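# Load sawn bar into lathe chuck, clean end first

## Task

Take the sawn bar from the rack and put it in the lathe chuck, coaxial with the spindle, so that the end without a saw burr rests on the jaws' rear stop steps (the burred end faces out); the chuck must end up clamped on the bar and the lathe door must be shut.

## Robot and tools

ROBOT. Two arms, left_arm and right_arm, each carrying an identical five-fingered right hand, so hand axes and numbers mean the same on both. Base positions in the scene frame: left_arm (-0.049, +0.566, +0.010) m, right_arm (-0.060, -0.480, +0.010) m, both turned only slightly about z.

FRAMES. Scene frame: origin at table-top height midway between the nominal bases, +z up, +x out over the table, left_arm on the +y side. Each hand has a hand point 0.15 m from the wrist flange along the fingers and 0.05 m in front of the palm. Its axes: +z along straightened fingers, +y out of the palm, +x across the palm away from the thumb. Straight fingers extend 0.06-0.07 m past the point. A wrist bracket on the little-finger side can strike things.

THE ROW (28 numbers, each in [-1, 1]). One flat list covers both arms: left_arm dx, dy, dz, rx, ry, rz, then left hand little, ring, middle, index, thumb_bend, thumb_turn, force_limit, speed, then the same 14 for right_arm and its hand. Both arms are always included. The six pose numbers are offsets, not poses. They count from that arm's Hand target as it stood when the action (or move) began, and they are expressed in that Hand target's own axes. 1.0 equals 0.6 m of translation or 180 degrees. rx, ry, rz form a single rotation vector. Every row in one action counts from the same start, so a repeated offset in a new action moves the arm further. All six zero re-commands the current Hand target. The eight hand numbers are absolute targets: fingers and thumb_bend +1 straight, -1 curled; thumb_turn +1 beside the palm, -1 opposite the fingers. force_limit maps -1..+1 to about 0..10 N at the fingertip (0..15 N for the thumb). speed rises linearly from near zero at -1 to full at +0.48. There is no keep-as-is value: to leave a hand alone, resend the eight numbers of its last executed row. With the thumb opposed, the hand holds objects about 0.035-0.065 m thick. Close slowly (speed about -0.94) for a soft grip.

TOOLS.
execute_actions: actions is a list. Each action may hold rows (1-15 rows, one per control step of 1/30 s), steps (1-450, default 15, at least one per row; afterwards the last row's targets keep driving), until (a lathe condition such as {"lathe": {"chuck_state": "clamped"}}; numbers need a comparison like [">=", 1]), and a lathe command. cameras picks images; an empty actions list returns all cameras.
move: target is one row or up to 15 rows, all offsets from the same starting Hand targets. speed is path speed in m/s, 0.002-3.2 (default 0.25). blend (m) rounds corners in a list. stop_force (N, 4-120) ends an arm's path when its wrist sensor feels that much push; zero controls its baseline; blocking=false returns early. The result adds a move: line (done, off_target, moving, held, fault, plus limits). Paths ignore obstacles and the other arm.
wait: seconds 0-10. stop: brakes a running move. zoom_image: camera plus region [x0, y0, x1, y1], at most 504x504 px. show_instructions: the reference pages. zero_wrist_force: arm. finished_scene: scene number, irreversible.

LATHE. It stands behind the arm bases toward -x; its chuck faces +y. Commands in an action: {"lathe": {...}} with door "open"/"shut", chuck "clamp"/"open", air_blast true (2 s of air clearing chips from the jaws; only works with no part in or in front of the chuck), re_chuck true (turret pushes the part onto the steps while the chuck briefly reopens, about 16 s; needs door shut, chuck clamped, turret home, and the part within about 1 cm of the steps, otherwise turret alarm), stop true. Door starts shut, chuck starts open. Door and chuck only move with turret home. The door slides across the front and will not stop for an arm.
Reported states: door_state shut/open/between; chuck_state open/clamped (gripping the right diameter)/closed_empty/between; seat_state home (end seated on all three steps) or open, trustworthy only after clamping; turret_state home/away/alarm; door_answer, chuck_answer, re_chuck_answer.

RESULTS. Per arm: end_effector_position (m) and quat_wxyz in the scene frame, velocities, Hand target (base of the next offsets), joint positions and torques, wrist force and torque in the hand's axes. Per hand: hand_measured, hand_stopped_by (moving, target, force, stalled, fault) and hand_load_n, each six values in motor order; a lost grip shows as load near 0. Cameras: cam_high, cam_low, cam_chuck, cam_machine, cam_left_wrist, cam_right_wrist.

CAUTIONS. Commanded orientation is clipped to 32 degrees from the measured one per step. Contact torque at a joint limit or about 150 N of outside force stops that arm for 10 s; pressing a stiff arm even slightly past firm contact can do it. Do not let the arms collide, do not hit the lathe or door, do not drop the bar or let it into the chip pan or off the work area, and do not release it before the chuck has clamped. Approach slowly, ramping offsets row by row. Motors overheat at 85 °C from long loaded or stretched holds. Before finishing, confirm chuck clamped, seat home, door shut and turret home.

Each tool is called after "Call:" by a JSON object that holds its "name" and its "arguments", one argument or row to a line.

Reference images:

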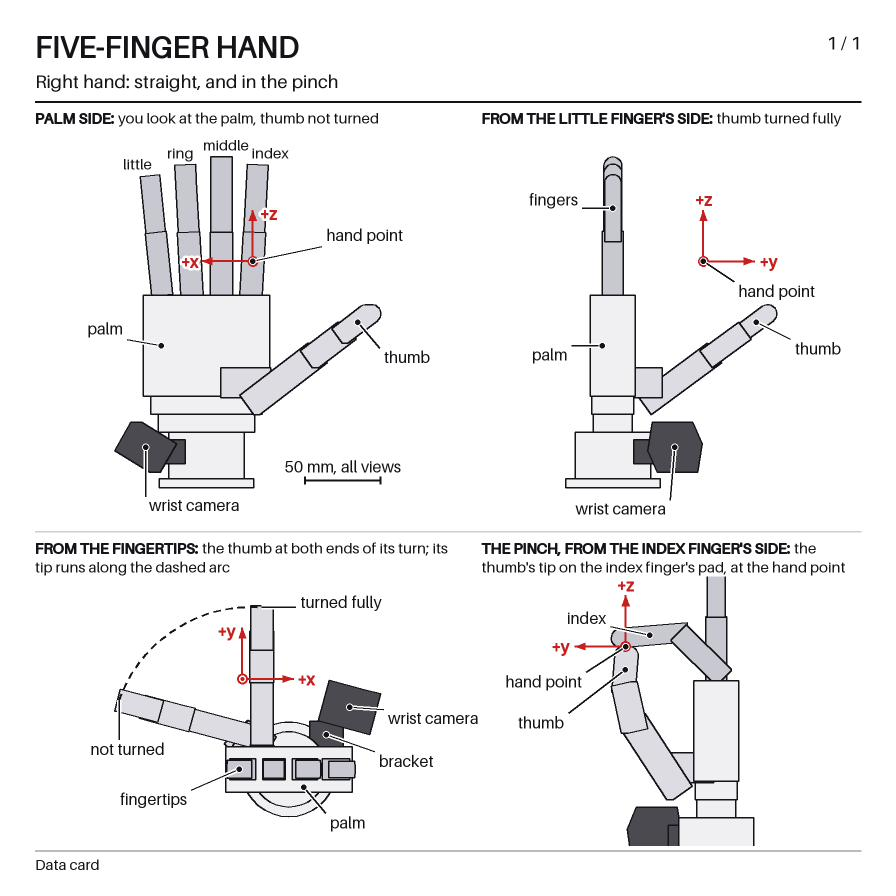

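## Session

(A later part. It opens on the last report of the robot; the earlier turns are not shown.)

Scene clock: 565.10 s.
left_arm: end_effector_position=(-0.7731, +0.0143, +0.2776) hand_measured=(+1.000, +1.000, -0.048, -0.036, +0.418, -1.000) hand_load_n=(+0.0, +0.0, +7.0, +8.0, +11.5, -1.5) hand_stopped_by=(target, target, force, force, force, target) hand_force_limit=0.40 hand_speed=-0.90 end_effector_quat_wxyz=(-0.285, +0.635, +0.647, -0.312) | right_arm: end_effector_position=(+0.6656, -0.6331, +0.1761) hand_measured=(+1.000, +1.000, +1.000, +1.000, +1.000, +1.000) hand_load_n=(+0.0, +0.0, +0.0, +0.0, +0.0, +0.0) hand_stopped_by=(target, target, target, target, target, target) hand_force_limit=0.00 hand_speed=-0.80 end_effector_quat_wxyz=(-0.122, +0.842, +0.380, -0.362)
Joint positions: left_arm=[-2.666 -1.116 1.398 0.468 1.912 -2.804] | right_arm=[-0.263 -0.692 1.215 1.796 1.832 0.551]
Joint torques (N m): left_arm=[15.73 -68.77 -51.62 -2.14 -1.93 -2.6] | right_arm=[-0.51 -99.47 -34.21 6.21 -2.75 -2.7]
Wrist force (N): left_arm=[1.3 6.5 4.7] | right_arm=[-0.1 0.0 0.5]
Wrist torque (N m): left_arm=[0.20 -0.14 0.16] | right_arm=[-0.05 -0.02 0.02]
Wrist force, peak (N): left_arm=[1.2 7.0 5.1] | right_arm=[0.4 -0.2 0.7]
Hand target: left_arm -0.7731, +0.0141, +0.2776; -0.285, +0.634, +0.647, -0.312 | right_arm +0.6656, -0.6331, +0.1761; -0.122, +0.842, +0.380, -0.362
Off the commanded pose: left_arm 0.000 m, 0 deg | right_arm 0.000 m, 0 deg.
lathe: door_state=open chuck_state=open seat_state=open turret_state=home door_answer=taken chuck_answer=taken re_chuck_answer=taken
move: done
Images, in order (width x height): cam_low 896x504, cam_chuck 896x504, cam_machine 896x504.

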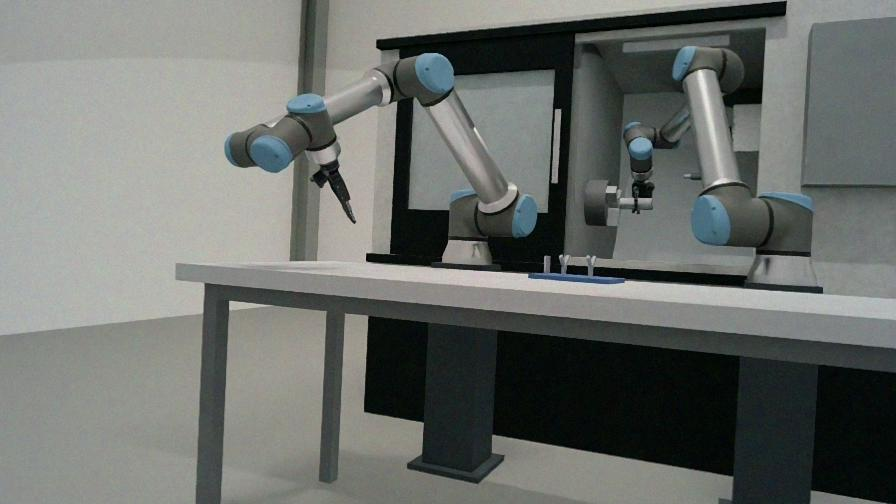

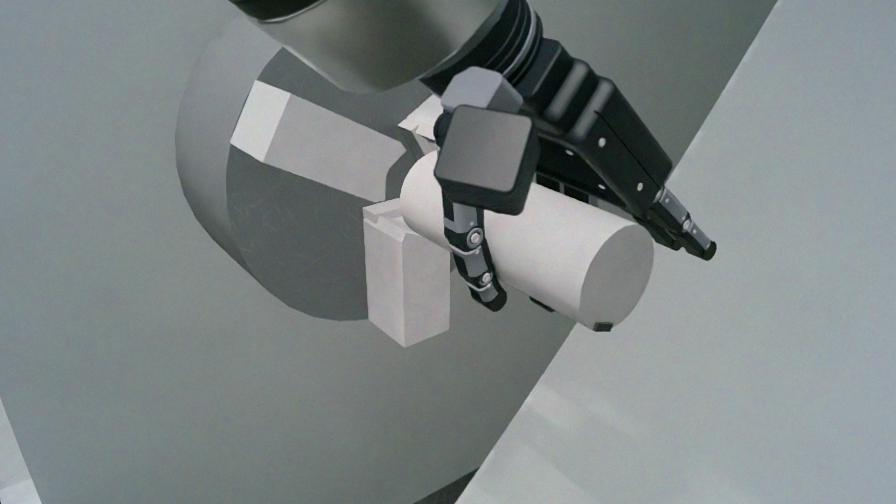

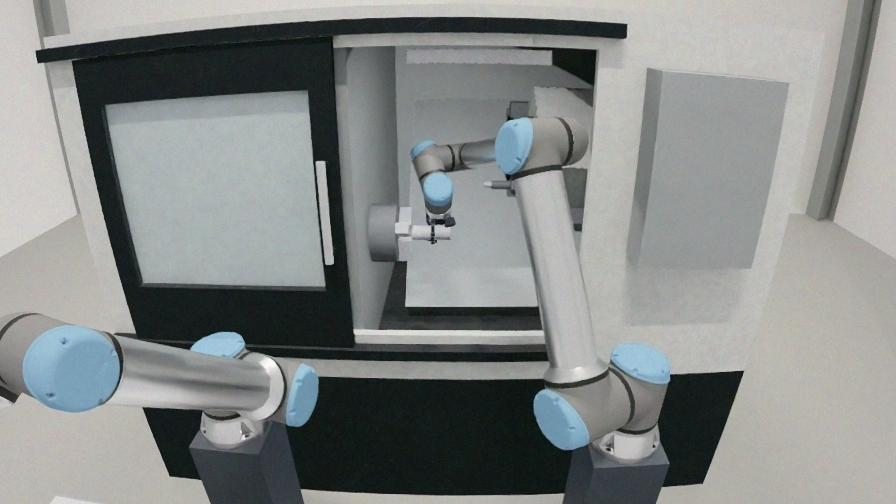

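Call:
{"name": "move", "arguments": {
  "target": [-0.0233,0.0001,-0.0004,0,0,0,1,1,-0.6,-0.6,-0.4,-1,0.4,-0.9,0,0,0,0,0,0,1,1,1,1,1,1,0,-0.8],
  "speed": 0.02,
  "stop_force": 5,
  "cameras": ["cam_chuck", "cam_machine"]
}}

Call:
{"name": "zoom_image", "arguments": {
  "camera": "cam_chuck",
  "region": [350, 110, 510, 270]
}}

Call:
{"name": "zoom_image", "arguments": {
  "camera": "cam_machine",
  "region": [380, 200, 460, 260]
}}

Scene clock: 600.37 s.
left_arm: end_effector_position=(-0.7724, +0.0001, +0.2781) hand_measured=(+1.000, +1.000, -0.048, -0.036, +0.418, -1.000) hand_load_n=(+0.0, +0.0, +7.0, +7.5, +11.5, -1.5) hand_stopped_by=(target, target, force, force, force, target) hand_force_limit=0.40 hand_speed=-0.90 end_effector_quat_wxyz=(-0.285, +0.634, +0.647, -0.312) | right_arm: end_effector_position=(+0.6656, -0.6331, +0.1761) hand_measured=(+1.000, +1.000, +1.000, +1.000, +1.000, +1.000) hand_load_n=(+0.0, +0.0, +0.0, +0.0, +0.0, -0.5) hand_stopped_by=(target, target, target, target, target, target) hand_force_limit=0.00 hand_speed=-0.80 end_effector_quat_wxyz=(-0.122, +0.842, +0.380, -0.362)
Joint positions: left_arm=[-2.649 -1.1 1.374 0.48 1.923 -2.792] | right_arm=[-0.263 -0.692 1.215 1.796 1.832 0.551]
Joint torques (N m): left_arm=[16.58 -67.81 -50.23 3.68 3.33 2.63] | right_arm=[-0.78 -98.52 -34.88 6.32 -2.57 -2.47]
Wrist force (N): left_arm=[0.9 6.4 4.6] | right_arm=[0.3 -0.1 0.4]
Wrist torque (N m): left_arm=[0.17 -0.06 -0.02] | right_arm=[-0.05 -0.08 0.03]
Wrist force, peak (N): left_arm=[1.2 7.1 4.8] | right_arm=[0.6 -0.3 0.5]
Hand target: left_arm -0.7724, +0.0001, +0.2781; -0.285, +0.634, +0.647, -0.312 | right_arm +0.6656, -0.6331, +0.1761; -0.122, +0.842, +0.380, -0.362
Off the commanded pose: left_arm 0.000 m, 0 deg | right_arm 0.000 m, 0 deg.
lathe: door_state=open chuck_state=open seat_state=open turret_state=home door_answer=taken chuck_answer=taken re_chuck_answer=taken
move: done
Images, in order (width x height): cam_chuck 896x504, cam_machine 896x504.

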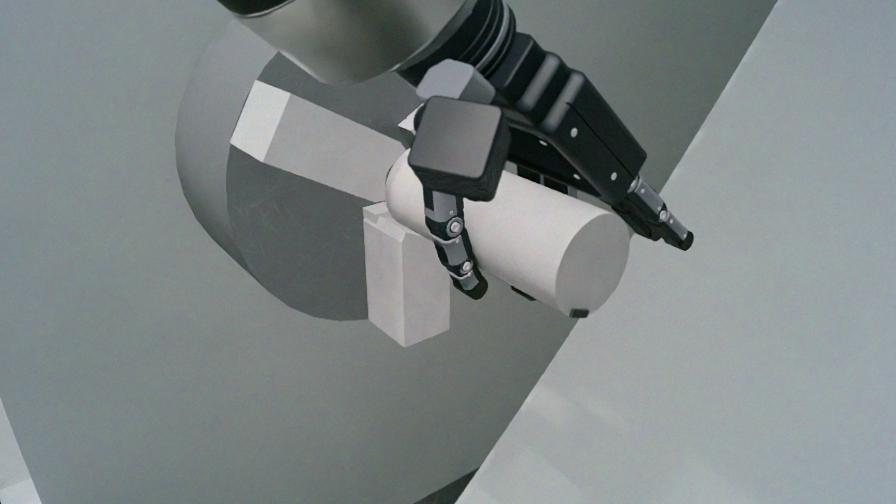

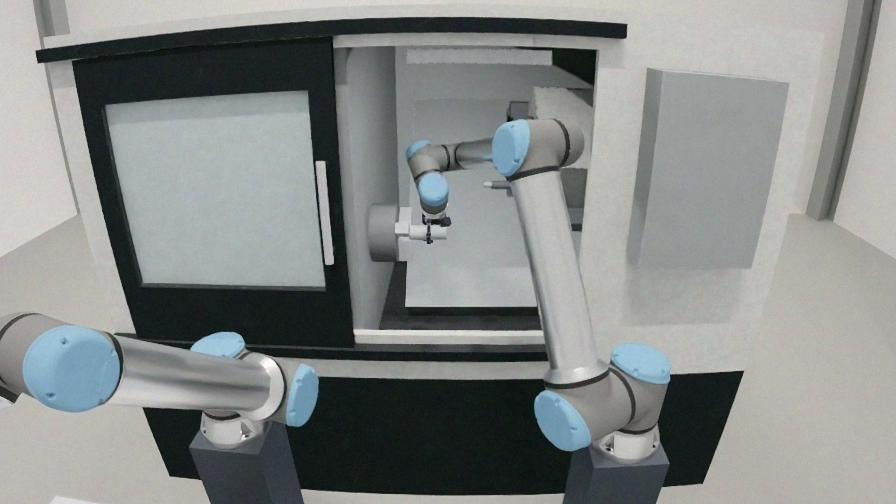

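Scaled by 3.150 from the camera's 896x504 image, which has a finer 1280x720 frame.

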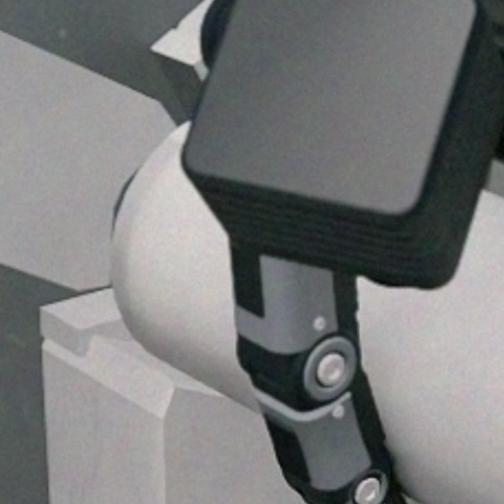

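Scaled by 6.300 from the camera's 896x504 image, which has a finer 1280x720 frame.

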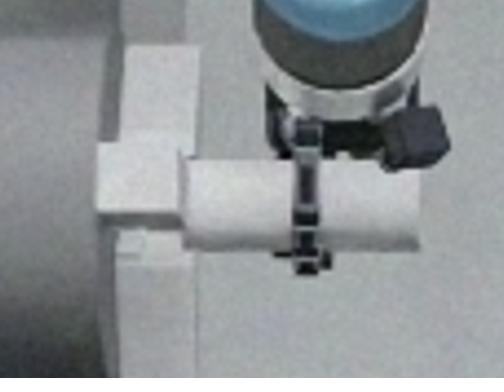

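Call:
{"name": "move", "arguments": {
  "target": [-0.0200,0.0003,-0.0016,0,0,0,1,1,-0.6,-0.6,-0.4,-1,0.4,-0.9,0,0,0,0,0,0,1,1,1,1,1,1,0,-0.8],
  "speed": 0.02,
  "stop_force": 5,
  "cameras": ["cam_chuck", "cam_low"]
}}

Call:
{"name": "zoom_image", "arguments": {
  "camera": "cam_chuck",
  "region": [350, 110, 510, 270]
}}

Call:
{"name": "zoom_image", "arguments": {
  "camera": "cam_low",
  "region": [580, 170, 670, 230]
}}

Scene clock: 613.40 s.
left_arm: end_effector_position=(-0.7712, -0.0119, +0.2789) hand_measured=(+1.000, +1.000, -0.048, -0.036, +0.418, -1.000) hand_load_n=(+0.0, +0.0, +7.0, +7.5, +11.5, -1.5) hand_stopped_by=(target, target, force, force, force, target) hand_force_limit=0.40 hand_speed=-0.90 end_effector_quat_wxyz=(-0.285, +0.634, +0.647, -0.312) | right_arm: end_effector_position=(+0.6656, -0.6331, +0.1761) hand_measured=(+1.000, +1.000, +1.000, +1.000, +1.000, +1.000) hand_load_n=(+0.0, +0.0, +0.0, +0.0, +0.0, +0.0) hand_stopped_by=(target, target, target, target, target, target) hand_force_limit=0.00 hand_speed=-0.80 end_effector_quat_wxyz=(-0.122, +0.842, +0.380, -0.362)
Joint positions: left_arm=[-2.634 -1.088 1.355 0.491 1.934 -2.782] | right_arm=[-0.263 -0.692 1.215 1.796 1.832 0.551]
Joint torques (N m): left_arm=[15.51 -68.97 -50.28 3.78 3.44 2.74] | right_arm=[-0.76 -98.84 -34.61 6.51 -2.69 -2.63]
Wrist force (N): left_arm=[1.4 6.5 4.5] | right_arm=[0.3 0.1 0.4]
Wrist torque (N m): left_arm=[0.18 -0.12 0.01] | right_arm=[-0.02 -0.07 0.04]
Wrist force, peak (N): left_arm=[1.0 6.9 4.7] | right_arm=[0.2 -0.5 0.5]
Hand target: left_arm -0.7712, -0.0119, +0.2789; -0.285, +0.634, +0.647, -0.312 | right_arm +0.6656, -0.6331, +0.1761; -0.122, +0.842, +0.380, -0.362
Off the commanded pose: left_arm 0.000 m, 0 deg | right_arm 0.000 m, 0 deg.
lathe: door_state=open chuck_state=open seat_state=open turret_state=home door_answer=taken chuck_answer=taken re_chuck_answer=taken
move: done
Images, in order (width x height): cam_low 896x504, cam_chuck 896x504.

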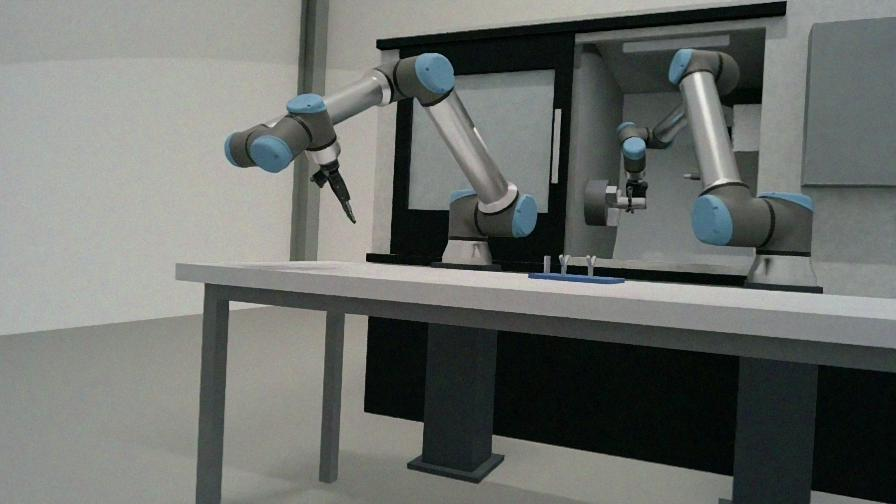

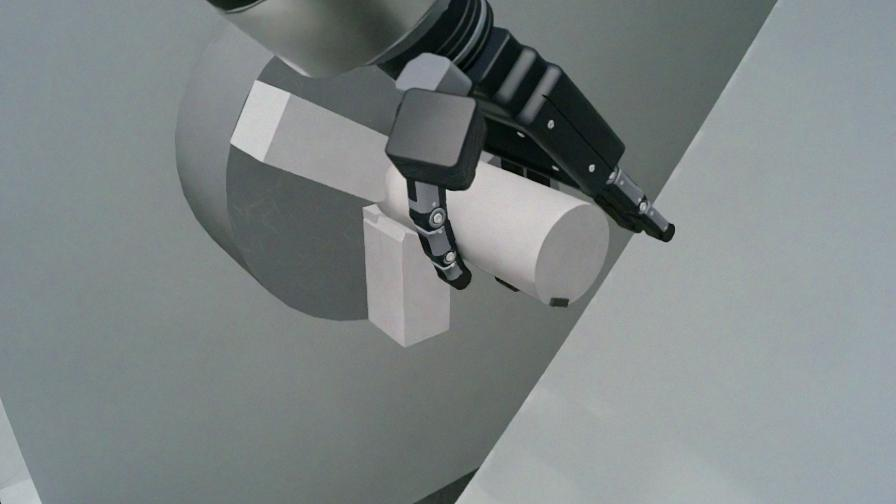

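Scaled by 3.150 from the camera's 896x504 image, which has a finer 1280x720 frame.

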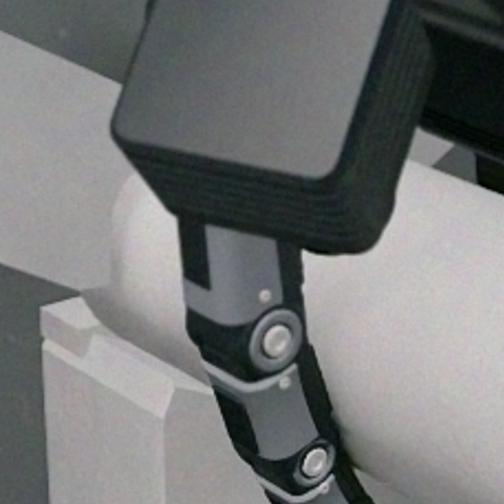

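Scaled by 5.600 from the camera's 896x504 image, which has a finer 1280x720 frame.

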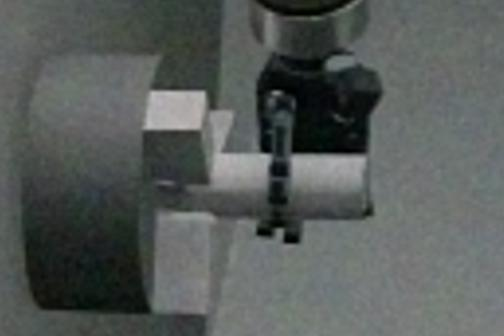

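Call:
{"name": "move", "arguments": {
  "target": [-0.0233,0.0006,0.0015,0,0,0,1,1,-0.6,-0.6,-0.4,-1,0.4,-0.9,0,0,0,0,0,0,1,1,1,1,1,1,0,-0.8],
  "speed": 0.015,
  "stop_force": 5,
  "cameras": ["cam_chuck", "cam_low"]
}}

Call:
{"name": "zoom_image", "arguments": {
  "camera": "cam_chuck",
  "region": [340, 110, 600, 310]
}}

Scene clock: 624.80 s.
left_arm: end_effector_position=(-0.7712, -0.0223, +0.2785) hand_measured=(+1.000, +1.000, -0.048, -0.036, +0.418, -1.000) hand_load_n=(+0.0, +0.0, +6.0, +8.0, +11.5, -2.0) hand_stopped_by=(target, target, force, force, force, target) hand_force_limit=0.40 hand_speed=-0.90 end_effector_quat_wxyz=(-0.285, +0.634, +0.647, -0.312) | right_arm: end_effector_position=(+0.6656, -0.6331, +0.1761) hand_measured=(+1.000, +1.000, +1.000, +1.000, +1.000, +1.000) hand_load_n=(+0.0, +0.0, +0.0, +0.0, +0.0, +0.0) hand_stopped_by=(target, target, target, target, target, target) hand_force_limit=0.00 hand_speed=-0.80 end_effector_quat_wxyz=(-0.122, +0.842, +0.380, -0.362)
Joint positions: left_arm=[-2.622 -1.075 1.337 0.499 1.943 -2.773] | right_arm=[-0.263 -0.692 1.215 1.796 1.832 0.551]
Joint torques (N m): left_arm=[-20.98 -97.37 -37.75 -2.09 -0.48 -2.42] | right_arm=[-0.22 -99.68 -34.73 6.25 -2.76 -2.7]
Wrist force (N): left_arm=[0.2 5.0 4.8] | right_arm=[0.1 -0.2 0.4]
Wrist torque (N m): left_arm=[-0.05 0.08 -0.07] | right_arm=[-0.08 -0.04 0.02]
Wrist force, peak (N): left_arm=[14.3 6.8 2.8] | right_arm=[0.0 -0.2 0.9]
Hand target: left_arm -0.7712, -0.0223, +0.2785; -0.285, +0.634, +0.647, -0.312 (not the last commanded pose) | right_arm +0.6656, -0.6331, +0.1761; -0.122, +0.842, +0.380, -0.362
Off the commanded pose: left_arm 0.004 m, 0 deg | right_arm 0.000 m, 0 deg.
lathe: door_state=open chuck_state=open seat_state=open turret_state=home door_answer=taken chuck_answer=taken re_chuck_answer=taken
move: contact (left_arm)
Images, in order (width x height): cam_low 896x504, cam_chuck 896x504.

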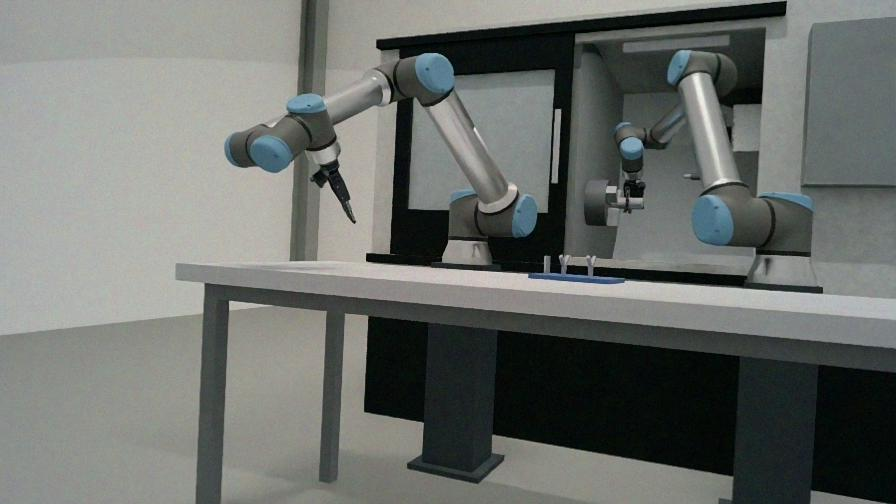

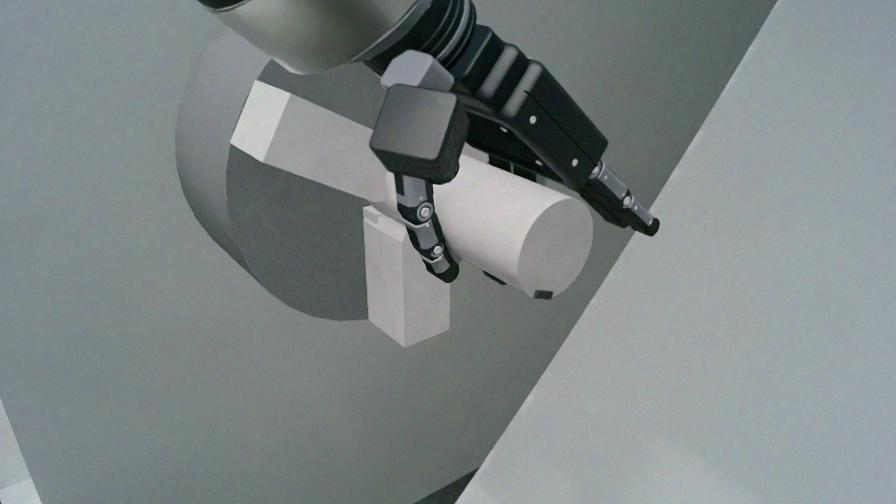

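Scaled by 1.938 from the camera's 896x504 image, which has a finer 1280x720 frame.

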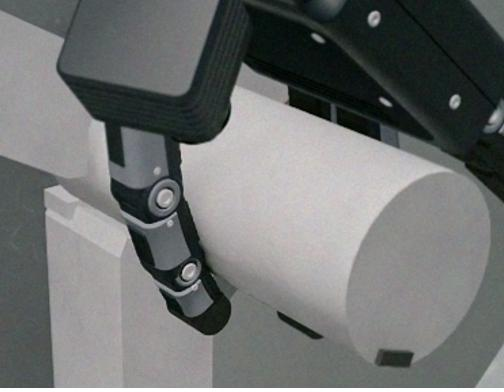

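Call:
{"name": "execute_actions", "arguments": {
  "actions": [
    {"rows":[[-0.0005,0,0,0,0,0,1,1,-0.6,-0.6,-0.4,-1,0.4,-0.9,0,0,0,0,0,0,1,1,1,1,1,1,0,-0.8],[-0.001,0,0,0,0,0,1,1,-0.6,-0.6,-0.4,-1,0.4,-0.9,0,0,0,0,0,0,1,1,1,1,1,1,0,-0.8],[-0.0015,0,0,0,0,0,1,1,-0.6,-0.6,-0.4,-1,0.4,-0.9,0,0,0,0,0,0,1,1,1,1,1,1,0,-0.8]],"steps":20},
    {"lathe":{"chuck":"clamp"},"steps":10},
    {"steps":120,"until":{"lathe":{"chuck_state":["!=","between"]}}}
  ],
  "cameras": ["cam_chuck"]
}}

Scene clock: 637.63 s.
left_arm: end_effector_position=(-0.7710, -0.0232, +0.2785) hand_measured=(+1.000, +1.000, -0.048, -0.036, +0.418, -1.000) hand_load_n=(+0.0, +0.0, +0.5, +3.5, +14.5, -7.5) hand_stopped_by=(target, target, force, force, force, target) hand_force_limit=0.40 hand_speed=-0.90 end_effector_quat_wxyz=(-0.285, +0.634, +0.647, -0.312) | right_arm: end_effector_position=(+0.6656, -0.6331, +0.1761) hand_measured=(+1.000, +1.000, +1.000, +1.000, +1.000, +1.000) hand_load_n=(+0.0, +0.0, +0.0, +0.0, +0.0, +0.0) hand_stopped_by=(target, target, target, target, target, target) hand_force_limit=0.00 hand_speed=-0.80 end_effector_quat_wxyz=(-0.122, +0.842, +0.380, -0.362)
Joint positions: left_arm=[-2.621 -1.074 1.335 0.5 1.943 -2.772] | right_arm=[-0.263 -0.692 1.215 1.796 1.832 0.551]
Joint torques (N m): left_arm=[5.37 -73.6 -54.08 -4.36 -2.86 3.36] | right_arm=[-1.44 -100.09 -34.45 6.42 -2.85 -2.93]
Wrist force (N): left_arm=[11.4 11.4 -12.4] | right_arm=[0.1 -0.2 0.5]
Wrist torque (N m): left_arm=[0.17 0.12 0.08] | right_arm=[-0.07 -0.04 0.02]
Wrist force, peak (N): left_arm=[11.3 12.0 -13.1] | right_arm=[0.3 0.0 0.8]
Hand target: left_arm -0.7711, -0.0232, +0.2786; -0.285, +0.634, +0.647, -0.312 | right_arm +0.6656, -0.6331, +0.1761; -0.122, +0.842, +0.380, -0.362
Off the commanded pose: left_arm 0.000 m, 0 deg | right_arm 0.000 m, 0 deg.
lathe: door_state=open chuck_state=clamped seat_state=home turret_state=home door_answer=taken chuck_answer=taken re_chuck_answer=taken
Images, in order (width x height): cam_chuck 896x504.

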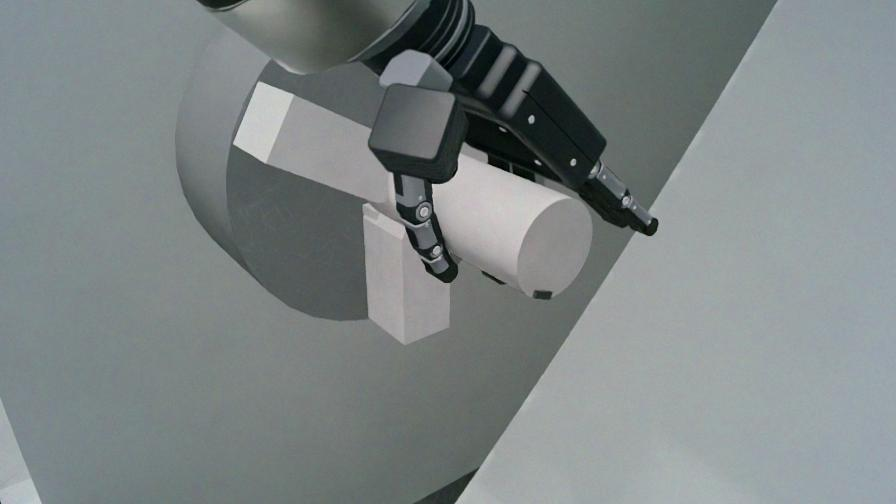

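Call:
{"name": "execute_actions", "arguments": {
  "actions": [
    {"rows":[[0,0,0,0,0,0,1,1,0.5,0.5,0.8,-1,0.4,-0.7,0,0,0,0,0,0,1,1,1,1,1,1,0,-0.8]],"steps":28},
    {"rows":[[0,0,0,0,0,0,1,1,1,1,1,-1,0.4,-0.5,0,0,0,0,0,0,1,1,1,1,1,1,0,-0.8]],"steps":20}
  ],
  "cameras": ["cam_chuck"]
}}

Call:
{"name": "move", "arguments": {
  "target": [
    [0.0505,0,-0.196,0,0,0,1,1,1,1,1,-1,0.4,-0.5,0,0,0,0,0,0,1,1,1,1,1,1,0,-0.8],
    [0.2148,0.1639,-0.5703,0,0,0,1,1,1,1,1,-1,0.4,-0.5,0,0,0,0,0,0,1,1,1,1,1,1,0,-0.8],
    [0.2042,0.3781,-0.8252,0,0,0,1,1,1,1,1,-1,0.4,-0.5,0,0,0,0,0,0,1,1,1,1,1,1,0,-0.8]
  ],
  "speed": [0.12,0.25,0.25],
  "blend": [0.02,0.05,0],
  "cameras": ["cam_chuck", "cam_machine"]
}}

Scene clock: 663.40 s.
left_arm: end_effector_position=(-0.7711, -0.0232, +0.2786) hand_measured=(+1.000, +1.000, +1.000, +1.000, +1.000, -1.000) hand_load_n=(+0.0, +0.0, +0.0, +0.0, +0.0, +0.0) hand_stopped_by=(target, target, target, target, target, target) hand_force_limit=0.40 hand_speed=-0.50 end_effector_quat_wxyz=(-0.285, +0.634, +0.647, -0.312) | right_arm: end_effector_position=(+0.6656, -0.6331, +0.1761) hand_measured=(+1.000, +1.000, +1.000, +1.000, +1.000, +1.000) hand_load_n=(+0.0, +0.0, +0.0, +0.0, +0.0, +0.0) hand_stopped_by=(target, target, target, target, target, target) hand_force_limit=0.00 hand_speed=-0.80 end_effector_quat_wxyz=(-0.122, +0.842, +0.380, -0.362)
Joint positions: left_arm=[-2.621 -1.074 1.335 0.5 1.943 -2.772] | right_arm=[-0.263 -0.692 1.215 1.796 1.832 0.551]
Joint torques (N m): left_arm=[-15.42 -83.8 -34.23 2.54 2.23 0.51] | right_arm=[0.33 -98.64 -35.02 6.24 -2.78 -2.63]
Wrist force (N): left_arm=[-0.1 0.7 -0.1] | right_arm=[0.3 -0.2 0.6]
Wrist torque (N m): left_arm=[0.13 0.11 -0.11] | right_arm=[-0.09 -0.07 0.03]
Wrist force, peak (N): left_arm=[11.7 12.3 -13.0] | right_arm=[0.3 0.0 0.8]
Hand target: left_arm -0.7711, -0.0232, +0.2786; -0.285, +0.634, +0.647, -0.312 | right_arm +0.6656, -0.6331, +0.1761; -0.122, +0.842, +0.380, -0.362
Off the commanded pose: left_arm 0.000 m, 0 deg | right_arm 0.000 m, 0 deg.
lathe: door_state=open chuck_state=clamped seat_state=home turret_state=home door_answer=taken chuck_answer=taken re_chuck_answer=taken
Images, in order (width x height): cam_chuck 896x504.

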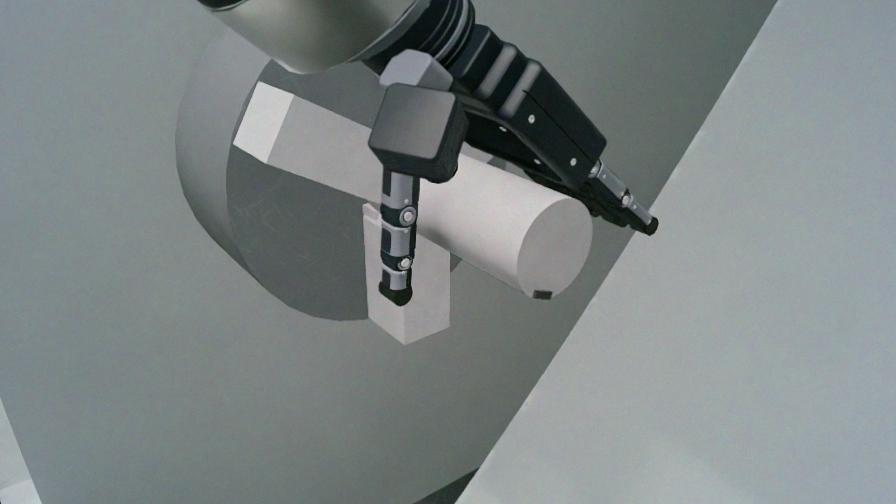

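Scene clock: 667.10 s.
left_arm: end_effector_position=(-0.2506, +0.1205, +0.4195) hand_measured=(+1.000, +1.000, +1.000, +1.000, +1.000, -1.000) hand_load_n=(+0.0, +0.0, +0.0, +0.0, +0.0, +0.0) hand_stopped_by=(target, target, target, target, target, target) hand_force_limit=0.40 hand_speed=-0.50 end_effector_quat_wxyz=(-0.285, +0.634, +0.647, -0.312) | right_arm: end_effector_position=(+0.6656, -0.6331, +0.1761) hand_measured=(+1.000, +1.000, +1.000, +1.000, +1.000, +1.000) hand_load_n=(+0.0, +0.0, +0.0, +0.0, +0.0, -0.5) hand_stopped_by=(target, target, target, target, target, target) hand_force_limit=0.00 hand_speed=-0.80 end_effector_quat_wxyz=(-0.122, +0.842, +0.380, -0.362)
Joint positions: left_arm=[-2.138 -1.732 1.896 0.82 2.26 -2.344] | right_arm=[-0.263 -0.692 1.215 1.796 1.832 0.551]
Joint torques (N m): left_arm=[21.25 -9 -45.37 4.9 3.53 2.61] | right_arm=[-1.79 -99.04 -34.59 6.39 -2.67 -2.52]
Wrist force (N): left_arm=[0.3 0.9 0.2] | right_arm=[0.1 -0.2 0.4]
Wrist torque (N m): left_arm=[0.19 -0.09 -0.02] | right_arm=[-0.07 -0.04 0.02]
Wrist force, peak (N): left_arm=[0.1 2.4 -0.2] | right_arm=[-0.1 0.0 0.8]
Hand target: left_arm -0.2504, +0.1205, +0.4195; -0.285, +0.634, +0.647, -0.312 | right_arm +0.6656, -0.6331, +0.1761; -0.122, +0.842, +0.380, -0.362
Off the commanded pose: left_arm 0.000 m, 0 deg | right_arm 0.000 m, 0 deg.
lathe: door_state=open chuck_state=clamped seat_state=home turret_state=home door_answer=taken chuck_answer=taken re_chuck_answer=taken
move: done
Images, in order (width x height): cam_chuck 896x504, cam_machine 896x504.

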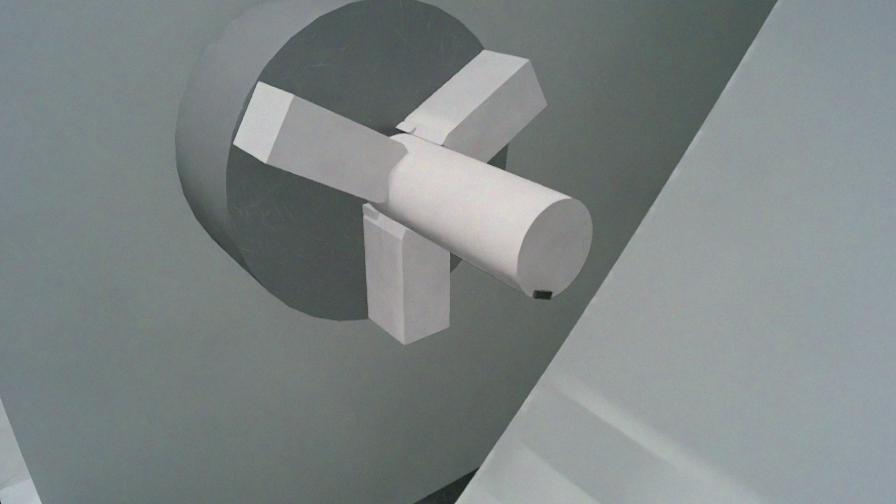

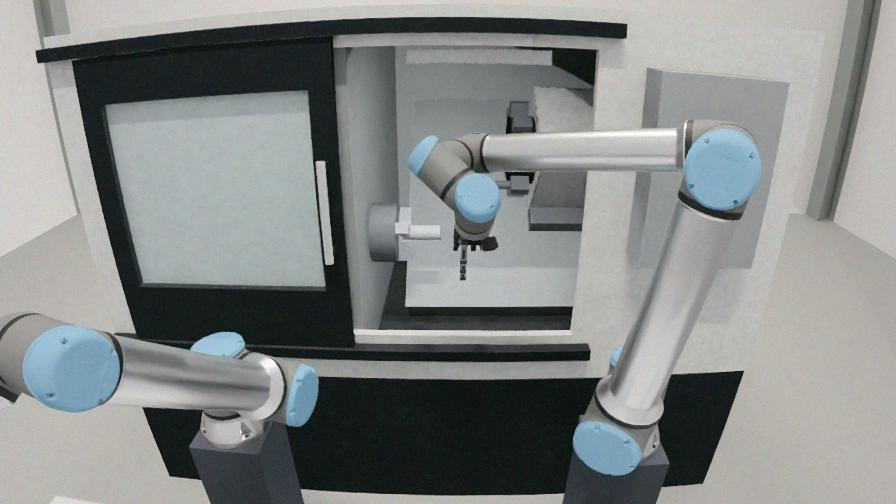

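Call:
{"name": "execute_actions", "arguments": {
  "actions": [
    {"lathe":{"door":"shut"},"steps":10},
    {"steps":150,"until":{"lathe":{"door_state":"shut"}}}
  ]
}}

Scene clock: 671.80 s.
left_arm: end_effector_position=(-0.2504, +0.1205, +0.4195) hand_measured=(+1.000, +1.000, +1.000, +1.000, +1.000, -1.000) hand_load_n=(+0.0, +0.0, +0.0, -0.5, +0.0, +0.5) hand_stopped_by=(target, target, target, target, target, target) hand_force_limit=0.40 hand_speed=-0.50 end_effector_quat_wxyz=(-0.285, +0.634, +0.647, -0.312) | right_arm: end_effector_position=(+0.6656, -0.6331, +0.1761) hand_measured=(+1.000, +1.000, +1.000, +1.000, +1.000, +1.000) hand_load_n=(+0.0, +0.0, +0.0, +0.0, +0.0, +0.0) hand_stopped_by=(target, target, target, target, target, target) hand_force_limit=0.00 hand_speed=-0.80 end_effector_quat_wxyz=(-0.122, +0.842, +0.380, -0.362)
Joint positions: left_arm=[-2.138 -1.732 1.896 0.82 2.26 -2.343] | right_arm=[-0.263 -0.692 1.215 1.796 1.832 0.551]
Joint torques (N m): left_arm=[16.27 -12.57 -46.18 5.12 3.61 2.48] | right_arm=[-1.42 -99.41 -34.93 6.24 -2.76 -2.61]
Wrist force (N): left_arm=[0.0 1.0 0.1] | right_arm=[0.4 -0.2 0.4]
Wrist torque (N m): left_arm=[0.22 -0.04 -0.03] | right_arm=[-0.07 -0.09 0.05]
Wrist force, peak (N): left_arm=[0.3 1.4 0.5] | right_arm=[0.3 0.0 0.8]
Hand target: left_arm -0.2504, +0.1205, +0.4195; -0.285, +0.634, +0.647, -0.312 | right_arm +0.6656, -0.6331, +0.1761; -0.122, +0.842, +0.380, -0.362
Off the commanded pose: left_arm 0.000 m, 0 deg | right_arm 0.000 m, 0 deg.
lathe: door_state=shut chuck_state=clamped seat_state=home turret_state=home door_answer=taken chuck_answer=taken re_chuck_answer=taken

Call:
{"name": "finished_scene", "arguments": {
  "scene": 2
}}

The scene is finished: the task was done.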